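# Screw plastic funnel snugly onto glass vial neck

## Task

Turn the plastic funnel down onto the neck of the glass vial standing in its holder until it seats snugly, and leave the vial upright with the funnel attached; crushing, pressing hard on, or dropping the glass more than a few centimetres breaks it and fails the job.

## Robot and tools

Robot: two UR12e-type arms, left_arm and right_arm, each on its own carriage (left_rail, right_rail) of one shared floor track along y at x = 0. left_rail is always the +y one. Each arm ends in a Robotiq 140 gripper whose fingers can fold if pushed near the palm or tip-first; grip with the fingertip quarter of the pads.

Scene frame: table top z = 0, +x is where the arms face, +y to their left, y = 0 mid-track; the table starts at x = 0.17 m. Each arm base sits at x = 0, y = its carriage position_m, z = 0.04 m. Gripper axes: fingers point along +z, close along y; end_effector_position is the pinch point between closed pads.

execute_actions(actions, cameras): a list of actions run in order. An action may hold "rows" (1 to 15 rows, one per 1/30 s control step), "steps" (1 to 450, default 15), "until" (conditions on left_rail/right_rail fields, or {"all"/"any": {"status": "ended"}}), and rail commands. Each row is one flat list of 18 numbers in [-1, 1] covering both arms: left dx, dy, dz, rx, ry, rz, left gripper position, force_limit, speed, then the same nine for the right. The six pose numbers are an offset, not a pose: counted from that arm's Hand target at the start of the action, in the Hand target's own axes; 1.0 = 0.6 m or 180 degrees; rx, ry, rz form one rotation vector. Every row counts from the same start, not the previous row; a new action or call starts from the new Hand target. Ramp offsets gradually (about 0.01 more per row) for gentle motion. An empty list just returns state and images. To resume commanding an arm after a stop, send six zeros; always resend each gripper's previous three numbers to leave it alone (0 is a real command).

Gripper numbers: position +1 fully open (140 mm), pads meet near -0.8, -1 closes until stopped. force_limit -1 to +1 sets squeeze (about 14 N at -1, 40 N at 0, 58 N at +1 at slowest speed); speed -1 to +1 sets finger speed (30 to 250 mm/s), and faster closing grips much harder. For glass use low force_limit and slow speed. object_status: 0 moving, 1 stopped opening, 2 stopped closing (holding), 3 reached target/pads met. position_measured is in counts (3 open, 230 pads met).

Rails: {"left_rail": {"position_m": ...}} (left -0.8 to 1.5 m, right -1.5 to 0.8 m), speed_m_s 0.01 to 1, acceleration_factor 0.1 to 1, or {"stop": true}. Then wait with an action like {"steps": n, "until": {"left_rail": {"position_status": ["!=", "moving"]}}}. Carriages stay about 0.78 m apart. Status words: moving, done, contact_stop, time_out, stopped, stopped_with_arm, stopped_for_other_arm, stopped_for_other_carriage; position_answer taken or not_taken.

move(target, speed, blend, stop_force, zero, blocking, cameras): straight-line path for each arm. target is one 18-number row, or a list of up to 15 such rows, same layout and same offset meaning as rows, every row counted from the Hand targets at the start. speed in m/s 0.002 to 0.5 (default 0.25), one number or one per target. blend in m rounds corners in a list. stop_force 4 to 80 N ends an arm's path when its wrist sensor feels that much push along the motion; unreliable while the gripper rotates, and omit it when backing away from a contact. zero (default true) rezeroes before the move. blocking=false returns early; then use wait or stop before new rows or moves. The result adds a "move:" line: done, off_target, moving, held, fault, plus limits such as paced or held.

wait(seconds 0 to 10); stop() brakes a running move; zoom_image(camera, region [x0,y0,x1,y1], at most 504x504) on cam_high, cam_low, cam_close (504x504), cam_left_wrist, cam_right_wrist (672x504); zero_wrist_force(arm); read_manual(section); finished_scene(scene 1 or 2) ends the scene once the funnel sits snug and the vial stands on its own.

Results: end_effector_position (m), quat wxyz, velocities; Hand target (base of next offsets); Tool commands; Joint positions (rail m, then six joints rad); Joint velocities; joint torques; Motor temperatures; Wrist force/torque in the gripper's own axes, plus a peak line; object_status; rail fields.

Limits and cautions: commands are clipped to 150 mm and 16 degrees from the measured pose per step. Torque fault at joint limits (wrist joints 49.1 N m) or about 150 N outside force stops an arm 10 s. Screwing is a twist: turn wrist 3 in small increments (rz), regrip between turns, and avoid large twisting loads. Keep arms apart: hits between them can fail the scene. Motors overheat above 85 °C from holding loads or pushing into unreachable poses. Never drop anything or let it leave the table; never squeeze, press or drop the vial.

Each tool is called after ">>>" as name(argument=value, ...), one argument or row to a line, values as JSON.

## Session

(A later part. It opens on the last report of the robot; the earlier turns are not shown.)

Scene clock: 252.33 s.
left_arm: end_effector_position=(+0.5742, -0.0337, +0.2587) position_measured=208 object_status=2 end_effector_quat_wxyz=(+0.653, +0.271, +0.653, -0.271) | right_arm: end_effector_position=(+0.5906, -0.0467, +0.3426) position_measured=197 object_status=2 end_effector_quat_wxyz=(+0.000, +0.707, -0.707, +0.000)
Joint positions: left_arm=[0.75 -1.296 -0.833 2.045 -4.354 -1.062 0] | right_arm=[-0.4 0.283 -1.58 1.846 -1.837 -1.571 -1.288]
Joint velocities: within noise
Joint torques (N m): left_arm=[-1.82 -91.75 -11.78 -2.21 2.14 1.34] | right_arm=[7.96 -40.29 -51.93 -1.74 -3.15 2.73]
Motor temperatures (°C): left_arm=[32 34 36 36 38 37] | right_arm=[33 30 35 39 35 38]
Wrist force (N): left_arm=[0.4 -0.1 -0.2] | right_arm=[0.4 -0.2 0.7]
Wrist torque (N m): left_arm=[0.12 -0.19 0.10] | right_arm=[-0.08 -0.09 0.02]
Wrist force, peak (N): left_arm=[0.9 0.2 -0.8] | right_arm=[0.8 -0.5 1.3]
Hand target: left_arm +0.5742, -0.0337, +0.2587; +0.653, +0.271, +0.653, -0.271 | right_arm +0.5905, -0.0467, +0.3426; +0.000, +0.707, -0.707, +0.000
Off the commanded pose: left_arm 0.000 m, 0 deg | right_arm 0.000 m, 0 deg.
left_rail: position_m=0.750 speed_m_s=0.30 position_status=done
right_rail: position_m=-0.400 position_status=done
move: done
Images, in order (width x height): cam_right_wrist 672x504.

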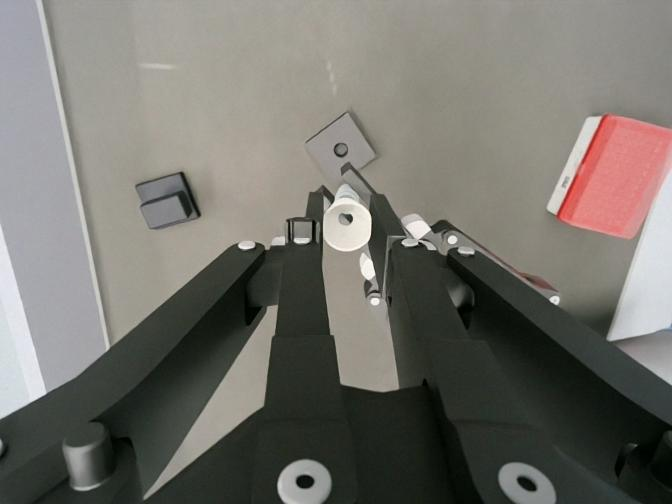

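>>> move(
  target=[
    [0,0,0,0,0,0,-1,-1,-1,-0.00125,0.0025,0,0,0,0,-0.98,0,-1],
    [0,0,0,0,0,0,-1,-1,-1,-0.00125,0.0025,0.012,0,0,-0.5,-0.98,0,-1],
  ],
  speed=0.4,
  cameras=["cam_right_wrist","cam_left_wrist"],
)

>>> zoom_image(
  camera="cam_right_wrist",
  region=[315, 170, 385, 230],
)

>>> zoom_image(
  camera="cam_left_wrist",
  region=[325, 240, 385, 340],
)

>>> move(
  target=[0,0,0,0,0,0,-1,-1,-1,0,0,0.03,0,0,0,-0.98,0,-1],
  speed=0.005,
  stop_force=4,
  cameras=["cam_right_wrist","cam_left_wrist"],
)

>>> zoom_image(
  camera="cam_left_wrist",
  region=[325, 220, 385, 320],
)

>>> zoom_image(
  camera="cam_right_wrist",
  region=[315, 170, 385, 230],
)

Scene clock: 257.67 s.
left_arm: end_effector_position=(+0.5742, -0.0337, +0.2587) position_measured=208 object_status=2 end_effector_quat_wxyz=(+0.653, +0.271, +0.653, -0.271) | right_arm: end_effector_position=(+0.5891, -0.0459, +0.3354) position_measured=197 object_status=2 end_effector_quat_wxyz=(+0.000, +1.000, +0.000, +0.000)
Joint positions: left_arm=[0.75 -1.296 -0.833 2.045 -4.354 -1.062 0] | right_arm=[-0.4 0.285 -1.578 1.857 -1.85 -1.571 -2.856]
Joint velocities: within noise
Joint torques (N m): left_arm=[-2.02 -95.47 -10.99 -1.63 1.97 1.4] | right_arm=[-13.39 -66.79 -40.56 -6.83 3.73 -3.18]
Motor temperatures (°C): left_arm=[32 34 36 36 38 37] | right_arm=[33 30 35 39 35 38]
Wrist force (N): left_arm=[0.6 -0.3 -0.2] | right_arm=[-0.1 -0.5 1.0]
Wrist torque (N m): left_arm=[0.07 -0.25 0.10] | right_arm=[-0.16 0.05 0.03]
Wrist force, peak (N): left_arm=[1.0 0.0 -0.8] | right_arm=[0.8 -0.7 1.0]
Hand target: left_arm +0.5742, -0.0337, +0.2587; +0.653, +0.271, +0.653, -0.271 | right_arm +0.5890, -0.0459, +0.3354; +0.000, +1.000, +0.000, +0.000
Off the commanded pose: left_arm 0.000 m, 0 deg | right_arm 0.000 m, 0 deg.
left_rail: position_m=0.750 speed_m_s=0.30 position_status=done
right_rail: position_m=-0.400 position_status=done
move: done
Images, in order (width x height): cam_left_wrist 672x504, cam_right_wrist 672x504.

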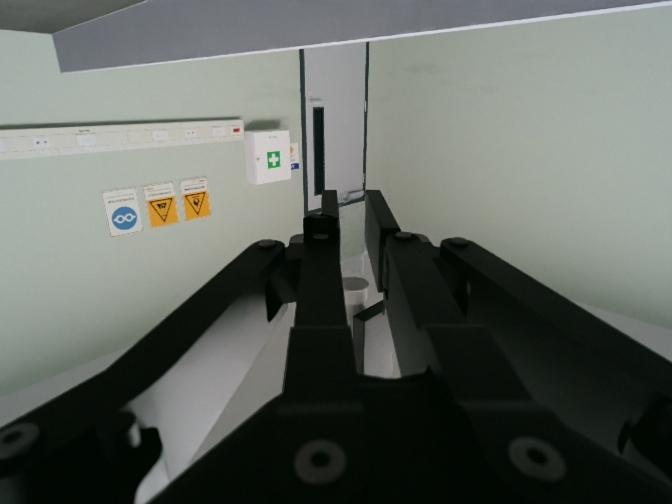

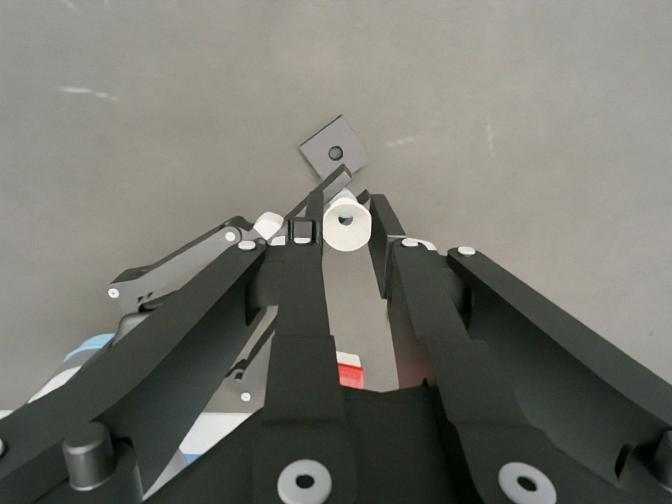

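Scaled by 7.200 from the camera's 672x504 image, which has a finer 960x720 frame.

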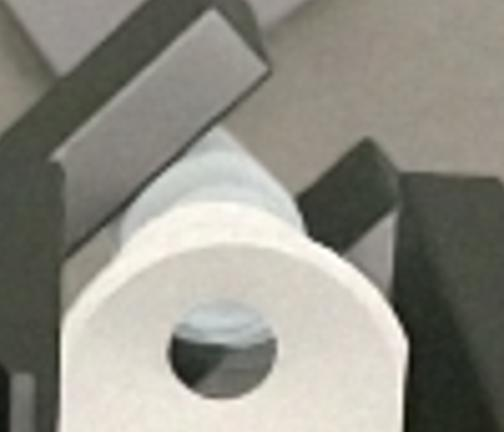

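Scaled by 5.040 from the camera's 672x504 image, which has a finer 960x720 frame.

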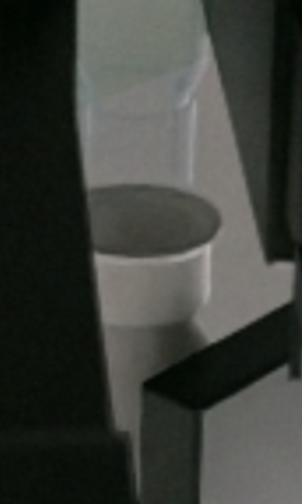

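Scene clock: 259.77 s.
left_arm: end_effector_position=(+0.5742, -0.0337, +0.2587) position_measured=208 object_status=2 end_effector_quat_wxyz=(+0.653, +0.271, +0.653, -0.271) | right_arm: end_effector_position=(+0.5891, -0.0459, +0.3307) position_measured=197 object_status=2 end_effector_quat_wxyz=(+0.000, +1.000, +0.000, +0.000)
Joint positions: left_arm=[0.75 -1.296 -0.833 2.045 -4.354 -1.062 0] | right_arm=[-0.4 0.285 -1.576 1.863 -1.859 -1.571 -2.857]
Joint velocities: within noise
Joint torques (N m): left_arm=[0.02 -94.03 -11.93 -6.54 1.53 1.51] | right_arm=[-11.39 -56.27 -50.07 -2.12 3.6 -3.25]
Motor temperatures (°C): left_arm=[32 34 36 36 38 37] | right_arm=[33 30 35 39 35 38]
Wrist force (N): left_arm=[4.3 1.2 -1.1] | right_arm=[0.3 0.7 -2.5]
Wrist torque (N m): left_arm=[0.18 -0.13 0.09] | right_arm=[-0.21 -0.09 0.03]
Wrist force, peak (N): left_arm=[7.1 1.0 -1.5] | right_arm=[0.0 1.0 -5.6]
Hand target: left_arm +0.5742, -0.0337, +0.2587; +0.653, +0.271, +0.653, -0.271 | right_arm +0.5891, -0.0459, +0.3307; +0.000, +1.000, +0.000, +0.000 (not the last commanded pose)
Off the commanded pose: left_arm 0.000 m, 0 deg | right_arm 0.013 m, 0 deg.
left_rail: position_m=0.750 speed_m_s=0.30 position_status=done
right_rail: position_m=-0.400 position_status=done
move: contact (right_arm)
Images, in order (width x height): cam_left_wrist 672x504, cam_right_wrist 672x504.

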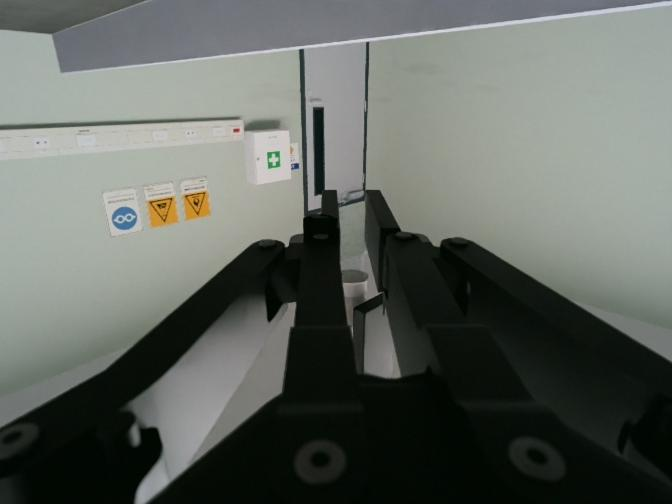

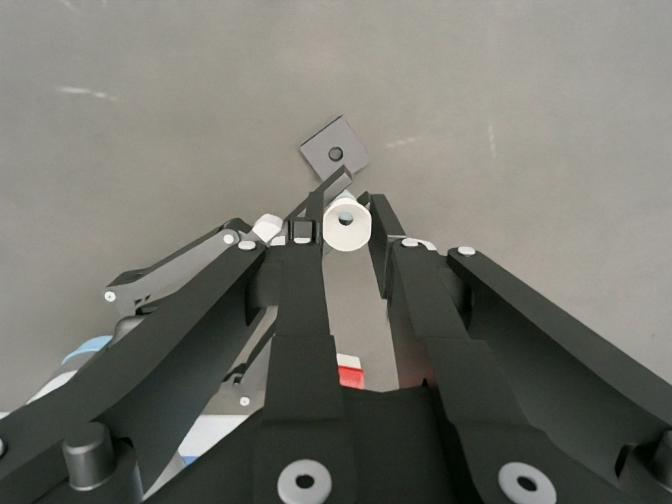

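Scaled by 5.040 from the camera's 672x504 image, which has a finer 960x720 frame.

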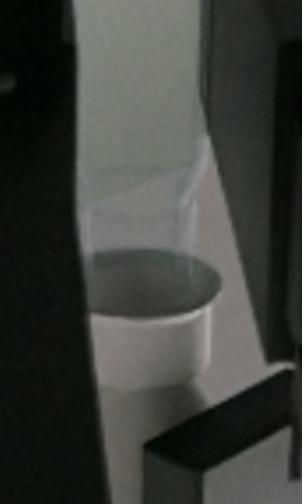

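Scaled by 7.200 from the camera's 672x504 image, which has a finer 960x720 frame.

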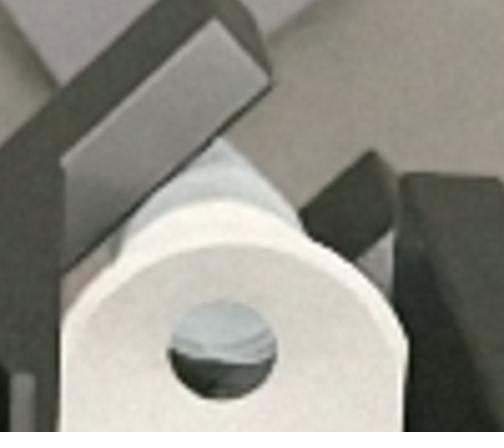

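>>> move(
  target=[0,0,0,0,0,0,-1,-1,-1,0,0,0,0,0,0.5,-0.98,0,-1],
  speed=0.3,
  cameras=["cam_right_wrist"],
)

>>> zoom_image(
  camera="cam_right_wrist",
  region=[315, 170, 385, 230],
)

>>> move(
  target=[0,0,0,0,0,0,-1,-1,-1,0,0,0,0,0,0.5,-0.98,0,-1],
  speed=0.3,
  cameras=["cam_right_wrist","cam_left_wrist"],
)

>>> zoom_image(
  camera="cam_right_wrist",
  region=[315, 170, 385, 230],
)

>>> zoom_image(
  camera="cam_left_wrist",
  region=[325, 220, 385, 320],
)

Scene clock: 265.87 s.
left_arm: end_effector_position=(+0.5742, -0.0336, +0.2587) position_measured=208 object_status=2 end_effector_quat_wxyz=(+0.653, +0.271, +0.653, -0.271) | right_arm: end_effector_position=(+0.5891, -0.0459, +0.3308) position_measured=197 object_status=2 end_effector_quat_wxyz=(+0.000, +0.707, -0.707, +0.000)
Joint positions: left_arm=[0.75 -1.296 -0.833 2.045 -4.354 -1.062 0] | right_arm=[-0.4 0.285 -1.576 1.863 -1.859 -1.571 -1.286]
Joint velocities: within noise
Joint torques (N m): left_arm=[-0.44 -92.56 -11.31 -3.19 -2.9 1.24] | right_arm=[7.41 -38.29 -50.97 -2.33 -3.17 2.87]
Motor temperatures (°C): left_arm=[32 34 36 36 38 37] | right_arm=[33 30 35 39 35 38]
Wrist force (N): left_arm=[2.1 0.0 -0.6] | right_arm=[0.7 -0.1 -0.6]
Wrist torque (N m): left_arm=[0.10 -0.16 0.10] | right_arm=[-0.08 -0.09 0.03]
Wrist force, peak (N): left_arm=[5.3 2.4 -2.0] | right_arm=[0.7 2.7 -3.9]
Hand target: left_arm +0.5742, -0.0336, +0.2587; +0.653, +0.271, +0.653, -0.271 | right_arm +0.5891, -0.0459, +0.3307; +0.000, +0.707, -0.707, +0.000
Off the commanded pose: left_arm 0.000 m, 0 deg | right_arm 0.000 m, 0 deg.
left_rail: position_m=0.750 speed_m_s=0.30 position_status=done
right_rail: position_m=-0.400 position_status=done
move: done
Images, in order (width x height): cam_right_wrist 672x504.

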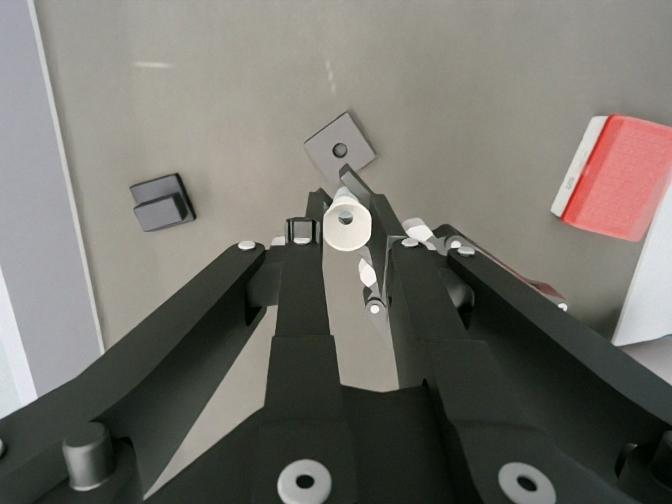

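Scaled by 7.200 from the camera's 672x504 image, which has a finer 960x720 frame.

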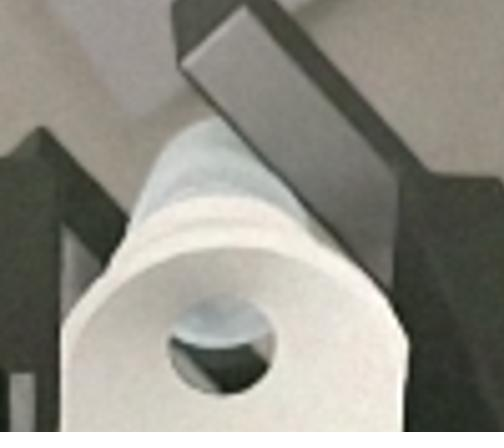

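Scene clock: 269.10 s.
left_arm: end_effector_position=(+0.5742, -0.0336, +0.2587) position_measured=208 object_status=2 end_effector_quat_wxyz=(+0.653, +0.271, +0.653, -0.271) | right_arm: end_effector_position=(+0.5891, -0.0459, +0.3307) position_measured=197 object_status=2 end_effector_quat_wxyz=(+0.000, +0.000, +1.000, +0.000)
Joint positions: left_arm=[0.75 -1.296 -0.833 2.045 -4.354 -1.062 0] | right_arm=[-0.4 0.285 -1.576 1.864 -1.859 -1.571 0.285]
Joint velocities: within noise
Joint torques (N m): left_arm=[2.91 -92.27 -11.88 -4.67 -2.25 1.68] | right_arm=[8.87 -35.42 -50.36 -1.4 -2.57 3.39]
Motor temperatures (°C): left_arm=[32 34 36 36 38 37] | right_arm=[33 30 35 39 35 38]
Wrist force (N): left_arm=[4.7 0.7 -1.1] | right_arm=[0.0 -0.7 -3.1]
Wrist torque (N m): left_arm=[0.14 -0.08 0.10] | right_arm=[0.05 0.01 0.03]
Wrist force, peak (N): left_arm=[7.2 0.2 -0.6] | right_arm=[-0.4 -1.1 -5.9]
Hand target: left_arm +0.5742, -0.0336, +0.2587; +0.653, +0.271, +0.653, -0.271 | right_arm +0.5891, -0.0459, +0.3307; +0.000, +0.000, +1.000, +0.000
Off the commanded pose: left_arm 0.000 m, 0 deg | right_arm 0.000 m, 0 deg.
left_rail: position_m=0.750 speed_m_s=0.30 position_status=done
right_rail: position_m=-0.400 position_status=done
move: done
Images, in order (width x height): cam_left_wrist 672x504, cam_right_wrist 672x504.

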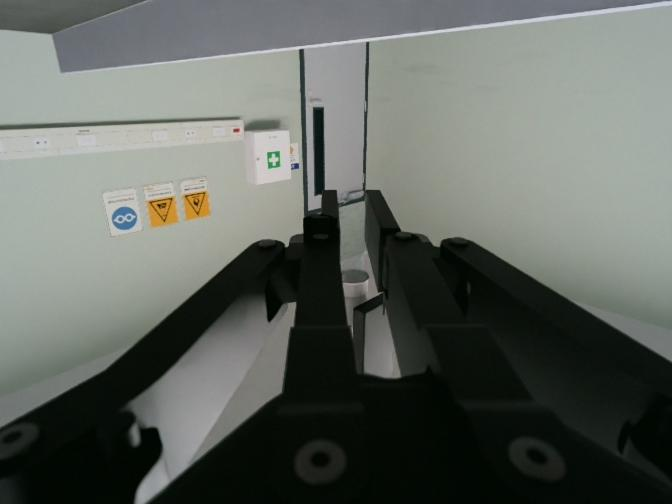

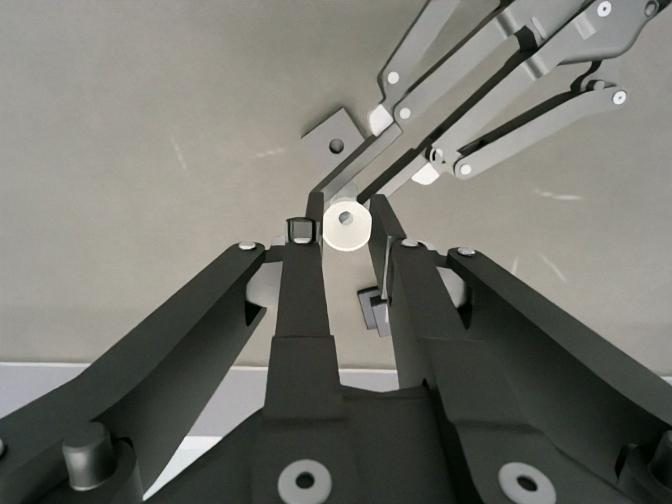

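Scaled by 7.200 from the camera's 672x504 image, which has a finer 960x720 frame.

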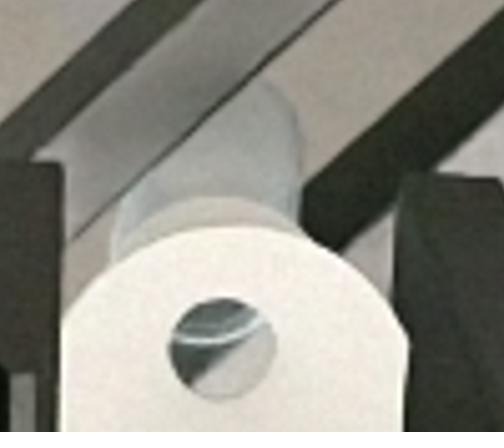

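Scaled by 5.040 from the camera's 672x504 image, which has a finer 960x720 frame.

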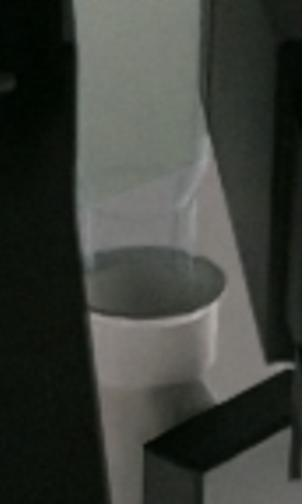

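>>> move(
  target=[
    [0,0,0,0,0,0,-1,-1,-1,0,0,-0.005,0,0,0,-0.98,0,-1],
    [0,0,0,0,0,0,-1,-1,-1,-0.0017,-0.0012,-0.005,0,0,0,-0.98,0,-1],
  ],
  speed=0.02,
  cameras=["cam_right_wrist"],
)

>>> zoom_image(
  camera="cam_right_wrist",
  region=[315, 170, 385, 230],
)

>>> move(
  target=[0,0,0,0,0,0,-1,-1,-1,0,0,0.03,0,0,0,-0.98,0,-1],
  speed=0.004,
  stop_force=4,
  cameras=["cam_right_wrist","cam_left_wrist"],
)

>>> zoom_image(
  camera="cam_left_wrist",
  region=[325, 220, 385, 320],
)

>>> zoom_image(
  camera="cam_right_wrist",
  region=[315, 170, 385, 230],
)

Scene clock: 272.60 s.
left_arm: end_effector_position=(+0.5742, -0.0336, +0.2587) position_measured=208 object_status=2 end_effector_quat_wxyz=(+0.653, +0.271, +0.653, -0.271) | right_arm: end_effector_position=(+0.5901, -0.0466, +0.3337) position_measured=197 object_status=2 end_effector_quat_wxyz=(+0.000, +0.000, +1.000, +0.000)
Joint positions: left_arm=[0.75 -1.296 -0.833 2.045 -4.354 -1.062 0] | right_arm=[-0.4 0.284 -1.577 1.859 -1.853 -1.571 0.284]
Joint velocities: within noise
Joint torques (N m): left_arm=[0.29 -94.59 -12.77 -1.49 -1.37 1.15] | right_arm=[-14.52 -38.79 -52.51 -2.04 -1.9 -3.36]
Motor temperatures (°C): left_arm=[32 34 36 36 38 37] | right_arm=[33 30 35 39 35 38]
Wrist force (N): left_arm=[0.7 0.0 -0.5] | right_arm=[0.3 0.0 0.9]
Wrist torque (N m): left_arm=[0.14 -0.26 0.10] | right_arm=[-0.05 -0.05 0.03]
Wrist force, peak (N): left_arm=[5.6 0.4 -1.3] | right_arm=[0.4 -1.4 -4.6]
Hand target: left_arm +0.5742, -0.0336, +0.2587; +0.653, +0.271, +0.653, -0.271 | right_arm +0.5901, -0.0467, +0.3337; +0.000, +0.000, +1.000, +0.000
Off the commanded pose: left_arm 0.000 m, 0 deg | right_arm 0.000 m, 0 deg.
left_rail: position_m=0.750 speed_m_s=0.30 position_status=done
right_rail: position_m=-0.400 position_status=done
move: done
Images, in order (width x height): cam_right_wrist 672x504.

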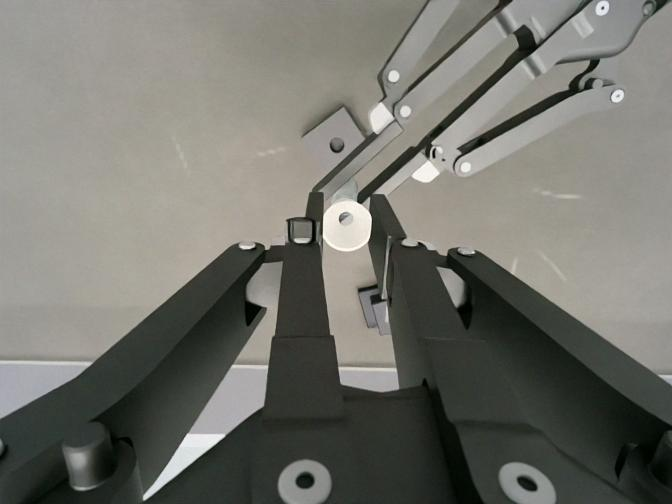

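Scaled by 7.200 from the camera's 672x504 image, which has a finer 960x720 frame.

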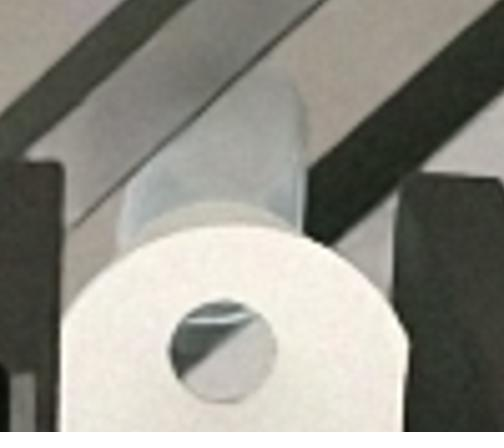

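Scene clock: 274.77 s.
left_arm: end_effector_position=(+0.5742, -0.0336, +0.2587) position_measured=208 object_status=2 end_effector_quat_wxyz=(+0.653, +0.271, +0.653, -0.271) | right_arm: end_effector_position=(+0.5901, -0.0467, +0.3298) position_measured=197 object_status=2 end_effector_quat_wxyz=(+0.000, +0.000, +1.000, +0.000)
Joint positions: left_arm=[0.75 -1.296 -0.833 2.045 -4.354 -1.062 0] | right_arm=[-0.4 0.284 -1.575 1.864 -1.86 -1.571 0.284]
Joint velocities: within noise
Joint torques (N m): left_arm=[1.42 -94.83 -12.74 -3.38 -0.57 1.51] | right_arm=[-8.89 -56.9 -50.33 -2.16 0.55 -3.21]
Motor temperatures (°C): left_arm=[32 34 36 36 38 37] | right_arm=[33 30 35 39 35 38]
Wrist force (N): left_arm=[3.6 3.2 -2.5] | right_arm=[1.2 -4.3 -2.7]
Wrist torque (N m): left_arm=[0.01 -0.15 0.01] | right_arm=[0.13 -0.07 0.03]
Wrist force, peak (N): left_arm=[5.7 3.6 -3.2] | right_arm=[0.5 -5.4 -4.4]
Hand target: left_arm +0.5742, -0.0336, +0.2587; +0.653, +0.271, +0.653, -0.271 | right_arm +0.5901, -0.0467, +0.3298; +0.000, +0.000, +1.000, +0.000 (not the last commanded pose)
Off the commanded pose: left_arm 0.000 m, 0 deg | right_arm 0.014 m, 0 deg.
left_rail: position_m=0.750 speed_m_s=0.30 position_status=done
right_rail: position_m=-0.400 position_status=done
move: contact (right_arm)
Images, in order (width x height): cam_left_wrist 672x504, cam_right_wrist 672x504.

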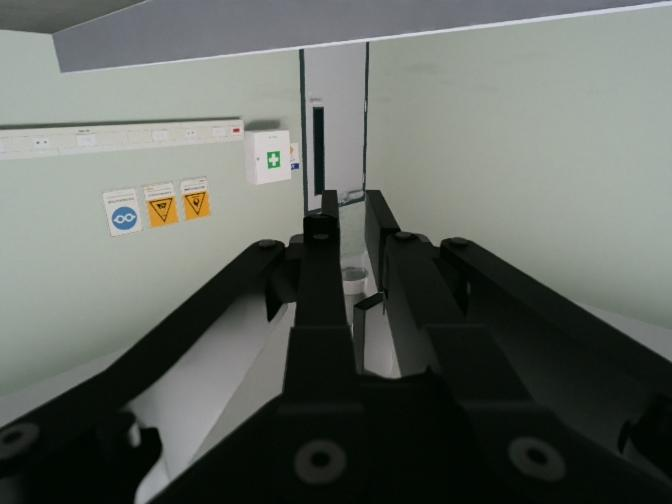

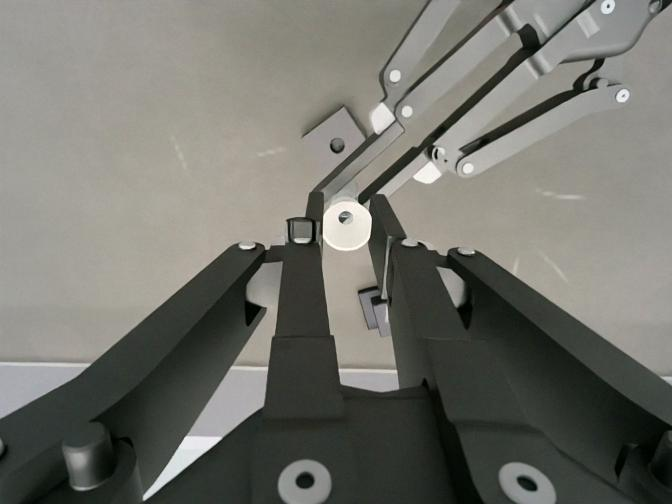

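Scaled by 5.040 from the camera's 672x504 image, which has a finer 960x720 frame.

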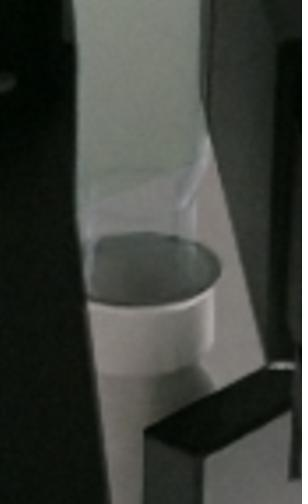

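Scaled by 7.200 from the camera's 672x504 image, which has a finer 960x720 frame.

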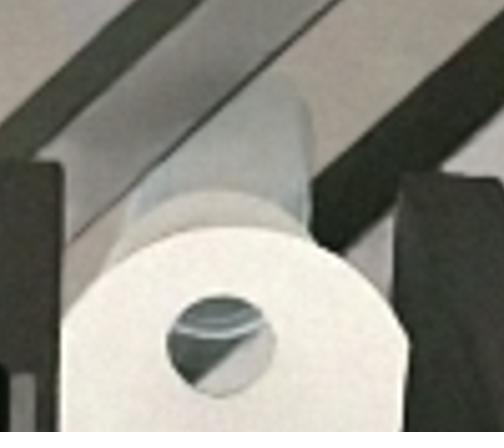

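>>> move(
  target=[
    [0,0,0,0,0,0,-1,-1,-1,0,0,-0.001,0,0,0,-0.98,0,-1],
    [0,0,0,0,0,0,-1,-1,-1,0.0005,-0.0015,-0.001,0,0,0,-0.98,0,-1],
  ],
  speed=0.01,
  cameras=[],
)

>>> move(
  target=[0,0,0,0,0,0,-1,-1,-1,0,0,0.02,0,0,0,-0.98,0,-1],
  speed=0.004,
  stop_force=4,
  cameras=["cam_right_wrist","cam_left_wrist"],
)

>>> zoom_image(
  camera="cam_left_wrist",
  region=[325, 220, 385, 320],
)

>>> zoom_image(
  camera="cam_right_wrist",
  region=[315, 170, 385, 230],
)

Scene clock: 277.37 s.
left_arm: end_effector_position=(+0.5742, -0.0336, +0.2587) position_measured=208 object_status=2 end_effector_quat_wxyz=(+0.653, +0.271, +0.653, -0.271) | right_arm: end_effector_position=(+0.5898, -0.0475, +0.3304) position_measured=197 object_status=2 end_effector_quat_wxyz=(+0.000, +0.000, +1.000, +0.000)
Joint positions: left_arm=[0.75 -1.296 -0.833 2.045 -4.354 -1.062 0] | right_arm=[-0.4 0.282 -1.576 1.864 -1.859 -1.571 0.282]
Joint velocities: within noise
Joint torques (N m): left_arm=[3.63 -94.51 -13.74 -5.12 0.02 1.59] | right_arm=[-14.54 -68.43 -40.2 -1.82 3.46 -3.24]
Motor temperatures (°C): left_arm=[32 34 36 36 38 37] | right_arm=[33 30 35 39 35 38]
Wrist force (N): left_arm=[0.5 -0.2 -0.4] | right_arm=[0.0 -0.7 0.6]
Wrist torque (N m): left_arm=[0.11 -0.22 0.10] | right_arm=[-0.20 0.02 0.03]
Wrist force, peak (N): left_arm=[4.3 3.4 -3.0] | right_arm=[0.9 -5.0 -2.4]
Hand target: left_arm +0.5742, -0.0336, +0.2587; +0.653, +0.271, +0.653, -0.271 | right_arm +0.5898, -0.0476, +0.3304; +0.000, +0.000, +1.000, +0.000
Off the commanded pose: left_arm 0.000 m, 0 deg | right_arm 0.000 m, 0 deg.
left_rail: position_m=0.750 speed_m_s=0.30 position_status=done
right_rail: position_m=-0.400 position_status=done
move: done
No camera images: "cameras" was empty.

Scene clock: 279.40 s.
left_arm: end_effector_position=(+0.5742, -0.0336, +0.2587) position_measured=208 object_status=2 end_effector_quat_wxyz=(+0.653, +0.271, +0.653, -0.271) | right_arm: end_effector_position=(+0.5898, -0.0476, +0.3271) position_measured=197 object_status=2 end_effector_quat_wxyz=(+0.000, +0.000, +1.000, +0.000)
Joint positions: left_arm=[0.75 -1.296 -0.833 2.045 -4.354 -1.062 0] | right_arm=[-0.4 0.282 -1.574 1.869 -1.865 -1.571 0.282]
Joint velocities: within noise
Joint torques (N m): left_arm=[3.59 -93.71 -13.82 -4.45 0.77 1.22] | right_arm=[-12.83 -56.44 -50.25 -1.67 2.88 -3.04]
Motor temperatures (°C): left_arm=[32 34 36 36 38 37] | right_arm=[33 30 35 39 35 38]
Wrist force (N): left_arm=[3.4 -0.3 1.0] | right_arm=[0.5 0.4 -2.3]
Wrist torque (N m): left_arm=[0.09 -0.12 0.08] | right_arm=[-0.12 0.05 0.03]
Wrist force, peak (N): left_arm=[5.9 0.1 0.6] | right_arm=[0.2 0.3 -4.9]
Hand target: left_arm +0.5742, -0.0336, +0.2587; +0.653, +0.271, +0.653, -0.271 | right_arm +0.5898, -0.0476, +0.3271; +0.000, +0.000, +1.000, +0.000 (not the last commanded pose)
Off the commanded pose: left_arm 0.000 m, 0 deg | right_arm 0.009 m, 0 deg.
left_rail: position_m=0.750 speed_m_s=0.30 position_status=done
right_rail: position_m=-0.400 position_status=done
move: contact (right_arm)
Images, in order (width x height): cam_left_wrist 672x504, cam_right_wrist 672x504.

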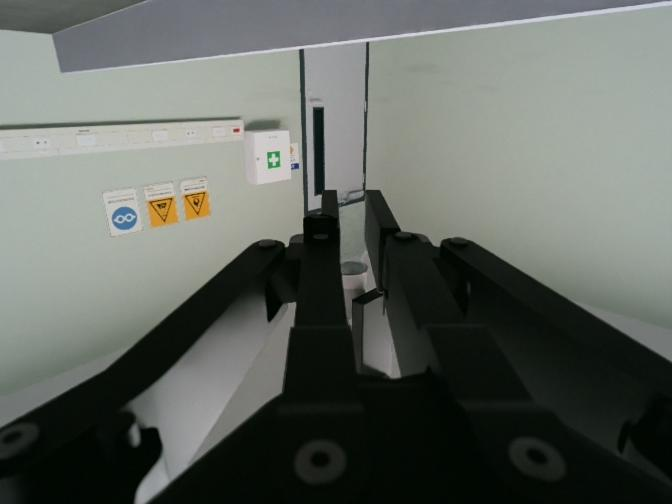

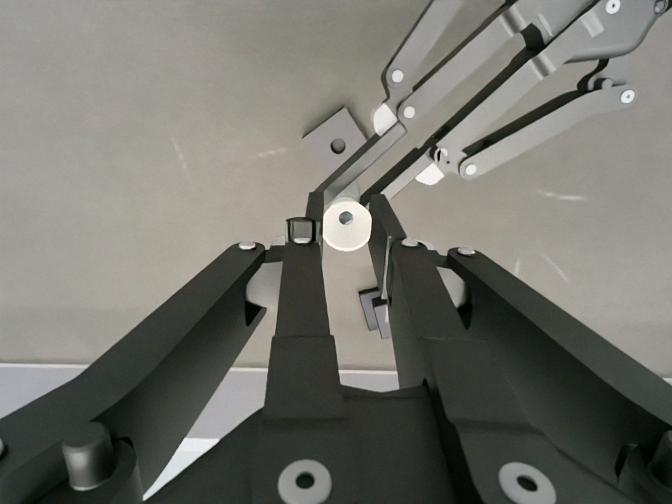

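Scaled by 5.040 from the camera's 672x504 image, which has a finer 960x720 frame.

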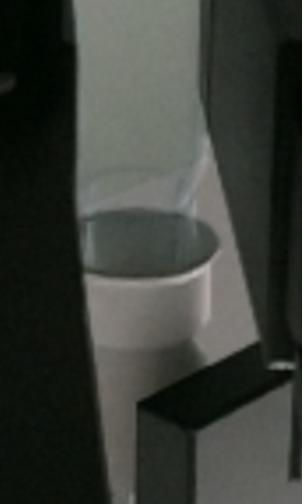

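Scaled by 7.200 from the camera's 672x504 image, which has a finer 960x720 frame.

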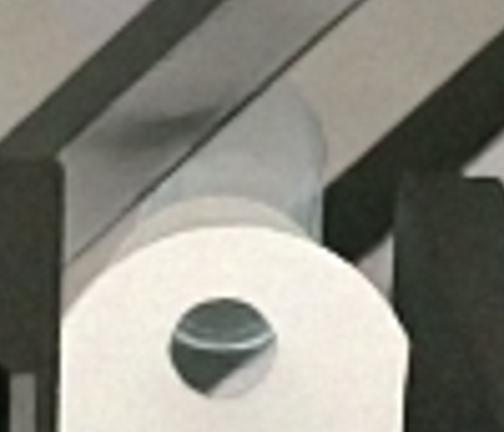

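>>> move(
  target=[0,0,0,0,0,0,-1,-1,-1,0,0,0.0005,0,0,0.5,-0.98,0,-1],
  speed=0.3,
  cameras=[],
)

>>> move(
  target=[0,0,0,0,0,0,-1,-1,-1,0,0,0.0005,0,0,0.5,-0.98,0,-1],
  speed=0.3,
  cameras=[],
)

>>> move(
  target=[0,0,0,0,0,0,-1,-1,-1,0,0,0.0005,0,0,0.5,-0.98,0,-1],
  speed=0.3,
  cameras=["cam_right_wrist","cam_left_wrist"],
)

>>> zoom_image(
  camera="cam_left_wrist",
  region=[325, 220, 385, 320],
)

>>> zoom_image(
  camera="cam_right_wrist",
  region=[315, 170, 385, 230],
)

Scene clock: 283.70 s.
left_arm: end_effector_position=(+0.5742, -0.0337, +0.2587) position_measured=208 object_status=2 end_effector_quat_wxyz=(+0.653, +0.271, +0.653, -0.271) | right_arm: end_effector_position=(+0.5898, -0.0476, +0.3268) position_measured=197 object_status=2 end_effector_quat_wxyz=(+0.000, +0.707, +0.707, +0.000)
Joint positions: left_arm=[0.75 -1.296 -0.833 2.045 -4.354 -1.062 0] | right_arm=[-0.4 0.282 -1.574 1.869 -1.866 -1.571 1.853]
Joint velocities: within noise
Joint torques (N m): left_arm=[5.31 -93.94 -14.6 -3.86 2.02 1.52] | right_arm=[7.46 -38.21 -51.48 -4.04 -2.93 2.62]
Motor temperatures (°C): left_arm=[32 34 36 36 38 37] | right_arm=[33 30 35 39 35 38]
Wrist force (N): left_arm=[3.0 0.2 0.2] | right_arm=[0.6 -1.0 -1.8]
Wrist torque (N m): left_arm=[0.01 -0.13 0.07] | right_arm=[-0.04 -0.13 0.04]
Wrist force, peak (N): left_arm=[5.3 0.0 -0.7] | right_arm=[0.4 -0.3 -3.9]
Hand target: left_arm +0.5742, -0.0337, +0.2587; +0.653, +0.271, +0.653, -0.271 | right_arm +0.5898, -0.0476, +0.3268; +0.000, +0.707, +0.707, +0.000
Off the commanded pose: left_arm 0.000 m, 0 deg | right_arm 0.000 m, 0 deg.
left_rail: position_m=0.750 speed_m_s=0.30 position_status=done
right_rail: position_m=-0.400 position_status=done
move: done
No camera images: "cameras" was empty.

Scene clock: 286.93 s.
left_arm: end_effector_position=(+0.5742, -0.0337, +0.2587) position_measured=208 object_status=2 end_effector_quat_wxyz=(+0.653, +0.271, +0.653, -0.271) | right_arm: end_effector_position=(+0.5898, -0.0476, +0.3265) position_measured=197 object_status=2 end_effector_quat_wxyz=(+0.000, +1.000, +0.000, +0.000)
Joint positions: left_arm=[0.75 -1.296 -0.833 2.045 -4.354 -1.062 0] | right_arm=[-0.4 0.282 -1.574 1.87 -1.866 -1.571 3.424]
Joint velocities: within noise
Joint torques (N m): left_arm=[2.19 -92.66 -14.69 -2.48 1.89 1.59] | right_arm=[7.81 -39.01 -51.29 -3.9 -3.09 3.1]
Motor temperatures (°C): left_arm=[32 34 36 36 38 37] | right_arm=[33 30 35 39 35 38]
Wrist force (N): left_arm=[2.1 -0.6 -0.2] | right_arm=[0.6 -0.7 -1.0]
Wrist torque (N m): left_arm=[0.14 -0.20 0.11] | right_arm=[-0.08 -0.05 0.03]
Wrist force, peak (N): left_arm=[4.9 0.5 -0.1] | right_arm=[-0.3 -0.9 -3.6]
Hand target: left_arm +0.5742, -0.0337, +0.2587; +0.653, +0.271, +0.653, -0.271 | right_arm +0.5898, -0.0476, +0.3265; +0.000, +1.000, +0.000, +0.000
Off the commanded pose: left_arm 0.000 m, 0 deg | right_arm 0.000 m, 0 deg.
left_rail: position_m=0.750 speed_m_s=0.30 position_status=done
right_rail: position_m=-0.400 position_status=done
move: done
No camera images: "cameras" was empty.

Scene clock: 290.17 s.
left_arm: end_effector_position=(+0.5742, -0.0337, +0.2587) position_measured=208 object_status=2 end_effector_quat_wxyz=(+0.653, +0.271, +0.653, -0.271) | right_arm: end_effector_position=(+0.5898, -0.0476, +0.3262) position_measured=197 object_status=2 end_effector_quat_wxyz=(+0.000, +0.707, -0.707, +0.000)
Joint positions: left_arm=[0.75 -1.296 -0.833 2.045 -4.354 -1.062 0] | right_arm=[-0.4 0.282 -1.574 1.87 -1.867 -1.571 4.995]
Joint velocities: within noise
Joint torques (N m): left_arm=[3.56 -92.13 -13.66 -2.43 1.34 1.5] | right_arm=[8.37 -39.15 -50.26 -3.49 -2.68 2.59]
Motor temperatures (°C): left_arm=[32 34 36 36 38 37] | right_arm=[33 30 35 39 35 38]
Wrist force (N): left_arm=[2.6 0.3 -1.5] | right_arm=[2.0 -1.1 -1.8]
Wrist torque (N m): left_arm=[0.15 -0.25 0.12] | right_arm=[-0.23 -0.17 0.01]
Wrist force, peak (N): left_arm=[4.5 -1.1 -1.9] | right_arm=[0.6 -2.2 -3.3]
Hand target: left_arm +0.5742, -0.0337, +0.2587; +0.653, +0.271, +0.653, -0.271 | right_arm +0.5898, -0.0476, +0.3262; +0.000, +0.707, -0.707, +0.000
Off the commanded pose: left_arm 0.000 m, 0 deg | right_arm 0.000 m, 0 deg.
left_rail: position_m=0.750 speed_m_s=0.30 position_status=done
right_rail: position_m=-0.400 position_status=done
move: done
Images, in order (width x height): cam_left_wrist 672x504, cam_right_wrist 672x504.

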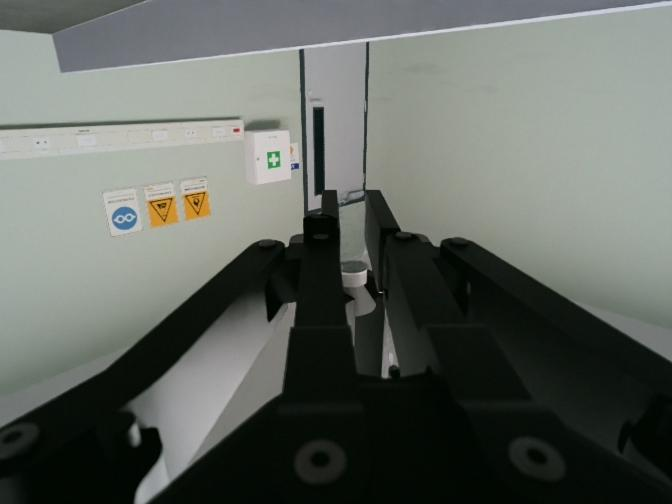

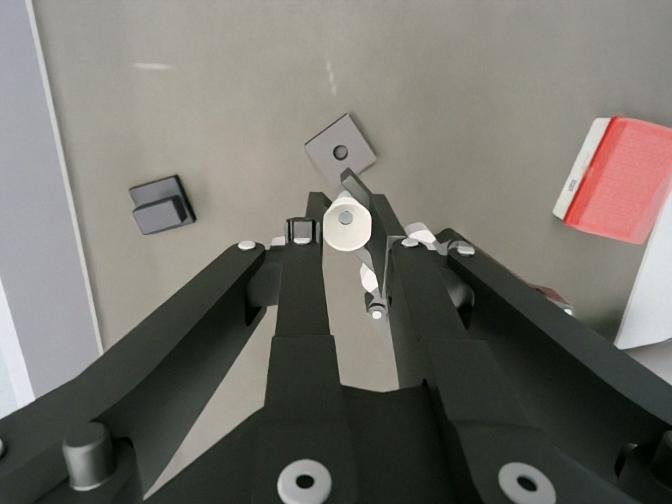

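Scaled by 5.040 from the camera's 672x504 image, which has a finer 960x720 frame.

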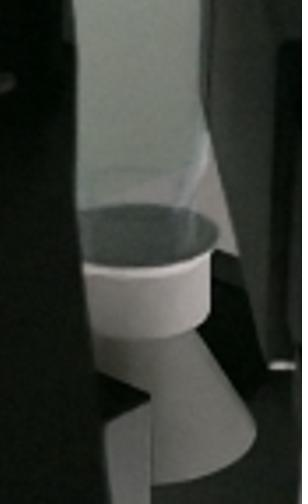

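Scaled by 7.200 from the camera's 672x504 image, which has a finer 960x720 frame.

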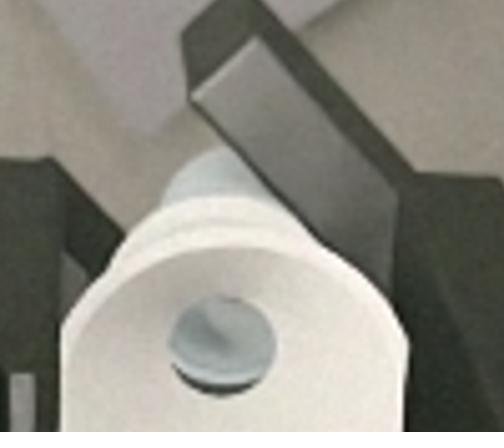

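>>> move(
  target=[0,0,0,0,0,0,-1,-1,-1,0,0,0.0004,0,0,0.4,-0.98,0,-1],
  speed=0.3,
  cameras=[],
)

>>> execute_actions(
  actions=[
    {"rows":[[0,0,0,0,0,0,-1,-1,-1,0,0,0,0,0,0,-0.5,-1,-1]],"steps":40},
  ],
  cameras=["cam_right_wrist"],
)

>>> zoom_image(
  camera="cam_right_wrist",
  region=[305, 160, 395, 260],
)

Scene clock: 294.13 s.
left_arm: end_effector_position=(+0.5742, -0.0337, +0.2587) position_measured=208 object_status=2 end_effector_quat_wxyz=(+0.653, +0.271, +0.653, -0.271) | right_arm: end_effector_position=(+0.5898, -0.0476, +0.3259) position_measured=197 object_status=2 end_effector_quat_wxyz=(+0.000, -0.156, +0.988, +0.000)
Joint positions: left_arm=[0.75 -1.296 -0.833 2.045 -4.354 -1.062 0] | right_arm=[-0.4 0.282 -1.574 1.87 -1.867 -1.571 6.251]
Joint velocities: within noise
Joint torques (N m): left_arm=[5.36 -92.81 -14.28 -2.56 1.25 1.46] | right_arm=[7.39 -40.57 -51.61 -2.61 -3.52 3.46]
Motor temperatures (°C): left_arm=[32 34 36 36 38 37] | right_arm=[33 30 35 39 35 38]
Wrist force (N): left_arm=[-1.0 -3.8 -1.1] | right_arm=[-3.0 0.8 2.7]
Wrist torque (N m): left_arm=[0.20 -0.47 0.24] | right_arm=[-0.26 -0.09 -0.02]
Wrist force, peak (N): left_arm=[5.4 -0.9 -2.7] | right_arm=[0.5 -3.2 -4.4]
Hand target: left_arm +0.5742, -0.0337, +0.2587; +0.653, +0.271, +0.653, -0.271 | right_arm +0.5898, -0.0476, +0.3259; +0.000, -0.156, +0.988, +0.000
Off the commanded pose: left_arm 0.000 m, 0 deg | right_arm 0.000 m, 0 deg.
left_rail: position_m=0.750 speed_m_s=0.30 position_status=done
right_rail: position_m=-0.400 position_status=done
move: done
No camera images: "cameras" was empty.

Scene clock: 295.67 s.
left_arm: end_effector_position=(+0.5742, -0.0337, +0.2587) position_measured=208 object_status=2 end_effector_quat_wxyz=(+0.653, +0.271, +0.653, -0.271) | right_arm: end_effector_position=(+0.5898, -0.0476, +0.3259) position_measured=192 object_status=3 end_effector_quat_wxyz=(+0.000, -0.156, +0.988, +0.000)
Joint positions: left_arm=[0.75 -1.296 -0.833 2.045 -4.354 -1.062 0] | right_arm=[-0.4 0.282 -1.574 1.87 -1.867 -1.571 6.251]
Joint velocities: within noise
Joint torques (N m): left_arm=[7.3 -92.9 -14.58 -2.92 1.18 1.32] | right_arm=[8.77 -41.62 -49.08 -1.94 2.58 2.94]
Motor temperatures (°C): left_arm=[32 34 36 36 38 37] | right_arm=[33 30 35 39 35 38]
Wrist force (N): left_arm=[0.9 -0.3 -1.8] | right_arm=[-0.1 -1.7 0.4]
Wrist torque (N m): left_arm=[0.11 -0.32 0.11] | right_arm=[-0.08 -0.17 0.02]
Wrist force, peak (N): left_arm=[-1.5 -3.7 -1.2] | right_arm=[-3.3 -1.6 3.1]
Hand target: left_arm +0.5742, -0.0337, +0.2587; +0.653, +0.271, +0.653, -0.271 | right_arm +0.5898, -0.0476, +0.3259; +0.000, -0.156, +0.988, +0.000
Off the commanded pose: left_arm 0.000 m, 0 deg | right_arm 0.000 m, 0 deg.
left_rail: position_m=0.750 speed_m_s=0.30 position_status=done
right_rail: position_m=-0.400 position_status=done
Images, in order (width x height): cam_right_wrist 672x504.

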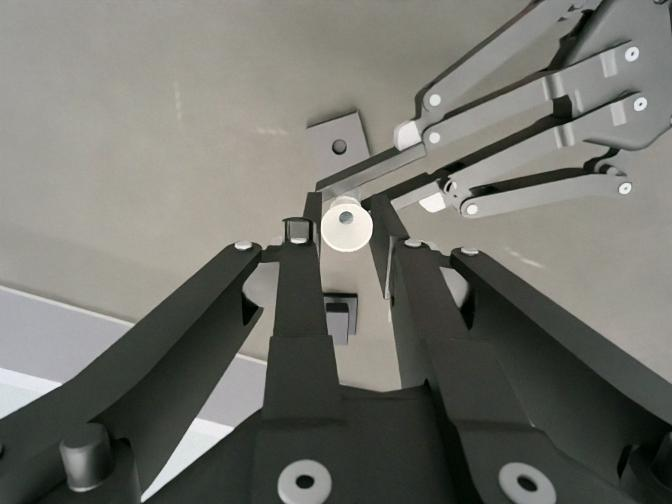

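Scaled by 5.040 from the camera's 672x504 image, which has a finer 960x720 frame.

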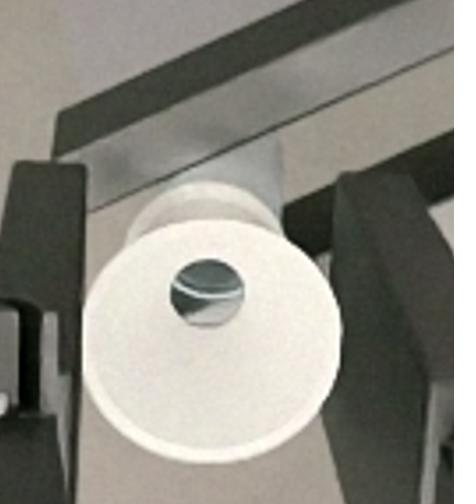

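>>> execute_actions(
  actions=[
    {"rows":[[0,0,0,0,0,0,-1,-1,-1,0,0,0,0,0,0,-0.38,-1,-1]],"steps":30},
  ],
  cameras=["cam_left_wrist"],
)

>>> zoom_image(
  camera="cam_left_wrist",
  region=[325, 220, 385, 320],
)

>>> move(
  target=[
    [0,0,0,0,0,0,-1,-1,-1,0,0,0,0,0,-0.9,-0.38,-1,-1],
    [0,0,0,0,0,0,-1,-1,-1,0,0,0,0,0,0.2,-0.38,-1,-1],
    [0,0,0,0,0,0,-1,-1,-1,0,0,0,0,0,-0.7,-0.38,-1,-1],
    [0,0,0,0,0,0,-1,-1,-1,0,0,0,0,0,0.4,-0.38,-1,-1],
  ],
  speed=0.5,
  cameras=["cam_right_wrist"],
)

>>> zoom_image(
  camera="cam_right_wrist",
  region=[305, 160, 395, 260],
)

Scene clock: 297.97 s.
left_arm: end_effector_position=(+0.5742, -0.0337, +0.2587) position_measured=208 object_status=2 end_effector_quat_wxyz=(+0.653, +0.271, +0.653, -0.271) | right_arm: end_effector_position=(+0.5898, -0.0476, +0.3259) position_measured=177 object_status=3 end_effector_quat_wxyz=(+0.000, -0.156, +0.988, +0.000)
Joint positions: left_arm=[0.75 -1.296 -0.833 2.045 -4.354 -1.062 0] | right_arm=[-0.4 0.282 -1.574 1.87 -1.867 -1.571 6.251]
Joint velocities: within noise
Joint torques (N m): left_arm=[6.85 -92.54 -15.83 -3.26 1.05 1.48] | right_arm=[5.69 -44.08 -45.79 -2.87 2.67 2.7]
Motor temperatures (°C): left_arm=[32 34 36 36 38 37] | right_arm=[33 30 35 39 35 38]
Wrist force (N): left_arm=[1.0 -0.1 -0.1] | right_arm=[0.4 -0.3 0.8]
Wrist torque (N m): left_arm=[0.13 -0.31 0.10] | right_arm=[-0.11 -0.07 0.02]
Wrist force, peak (N): left_arm=[1.1 -0.5 -2.1] | right_arm=[-0.8 -2.3 0.6]
Hand target: left_arm +0.5742, -0.0337, +0.2587; +0.653, +0.271, +0.653, -0.271 | right_arm +0.5898, -0.0476, +0.3259; +0.000, -0.156, +0.988, +0.000
Off the commanded pose: left_arm 0.000 m, 0 deg | right_arm 0.000 m, 0 deg.
left_rail: position_m=0.750 speed_m_s=0.30 position_status=done
right_rail: position_m=-0.400 position_status=done
Images, in order (width x height): cam_left_wrist 672x504.

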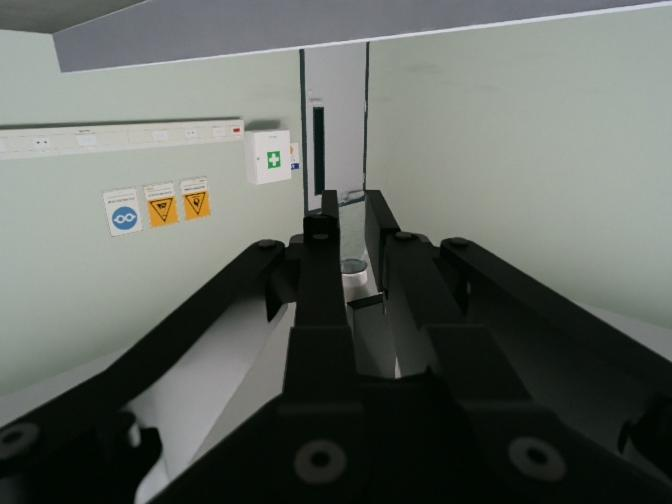

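Scaled by 5.040 from the camera's 672x504 image, which has a finer 960x720 frame.

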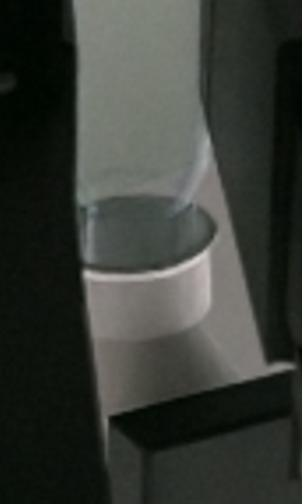

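Scene clock: 308.43 s.
left_arm: end_effector_position=(+0.5742, -0.0337, +0.2587) position_measured=208 object_status=2 end_effector_quat_wxyz=(+0.653, +0.271, +0.653, -0.271) | right_arm: end_effector_position=(+0.5898, -0.0475, +0.3260) position_measured=177 object_status=3 end_effector_quat_wxyz=(+0.000, +0.977, -0.213, +0.000)
Joint positions: left_arm=[0.75 -1.296 -0.833 2.045 -4.354 -1.062 0] | right_arm=[-0.4 0.282 -1.574 1.87 -1.867 -1.571 -2.43]
Joint velocities: within noise
Joint torques (N m): left_arm=[7.87 -95.53 -17.12 -4.27 0.47 1.19] | right_arm=[-13.42 -68.72 -39.65 -1.84 3.58 -2.44]
Motor temperatures (°C): left_arm=[32 34 36 36 38 37] | right_arm=[33 30 35 39 35 38]
Wrist force (N): left_arm=[0.7 0.2 -0.3] | right_arm=[0.1 0.0 0.3]
Wrist torque (N m): left_arm=[0.19 -0.24 0.10] | right_arm=[-0.04 -0.01 0.03]
Wrist force, peak (N): left_arm=[1.3 0.3 -0.5] | right_arm=[0.4 -0.6 1.4]
Hand target: left_arm +0.5742, -0.0337, +0.2587; +0.653, +0.271, +0.653, -0.271 | right_arm +0.5898, -0.0476, +0.3259; +0.000, +0.977, -0.213, +0.000 (not the last commanded pose)
Off the commanded pose: left_arm 0.000 m, 0 deg | right_arm 0.000 m, 151 deg.
left_rail: position_m=0.750 speed_m_s=0.30 position_status=done
right_rail: position_m=-0.400 position_status=done
move: off_target (right_arm; path cut at 10 s); path passed 3 of 4 targets
Images, in order (width x height): cam_right_wrist 672x504.

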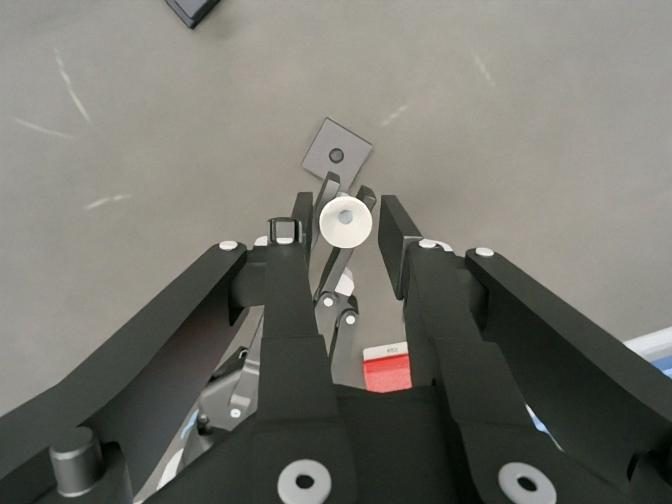

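Scaled by 5.040 from the camera's 672x504 image, which has a finer 960x720 frame.

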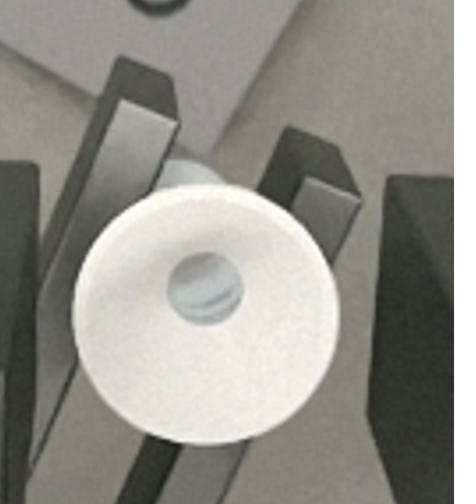

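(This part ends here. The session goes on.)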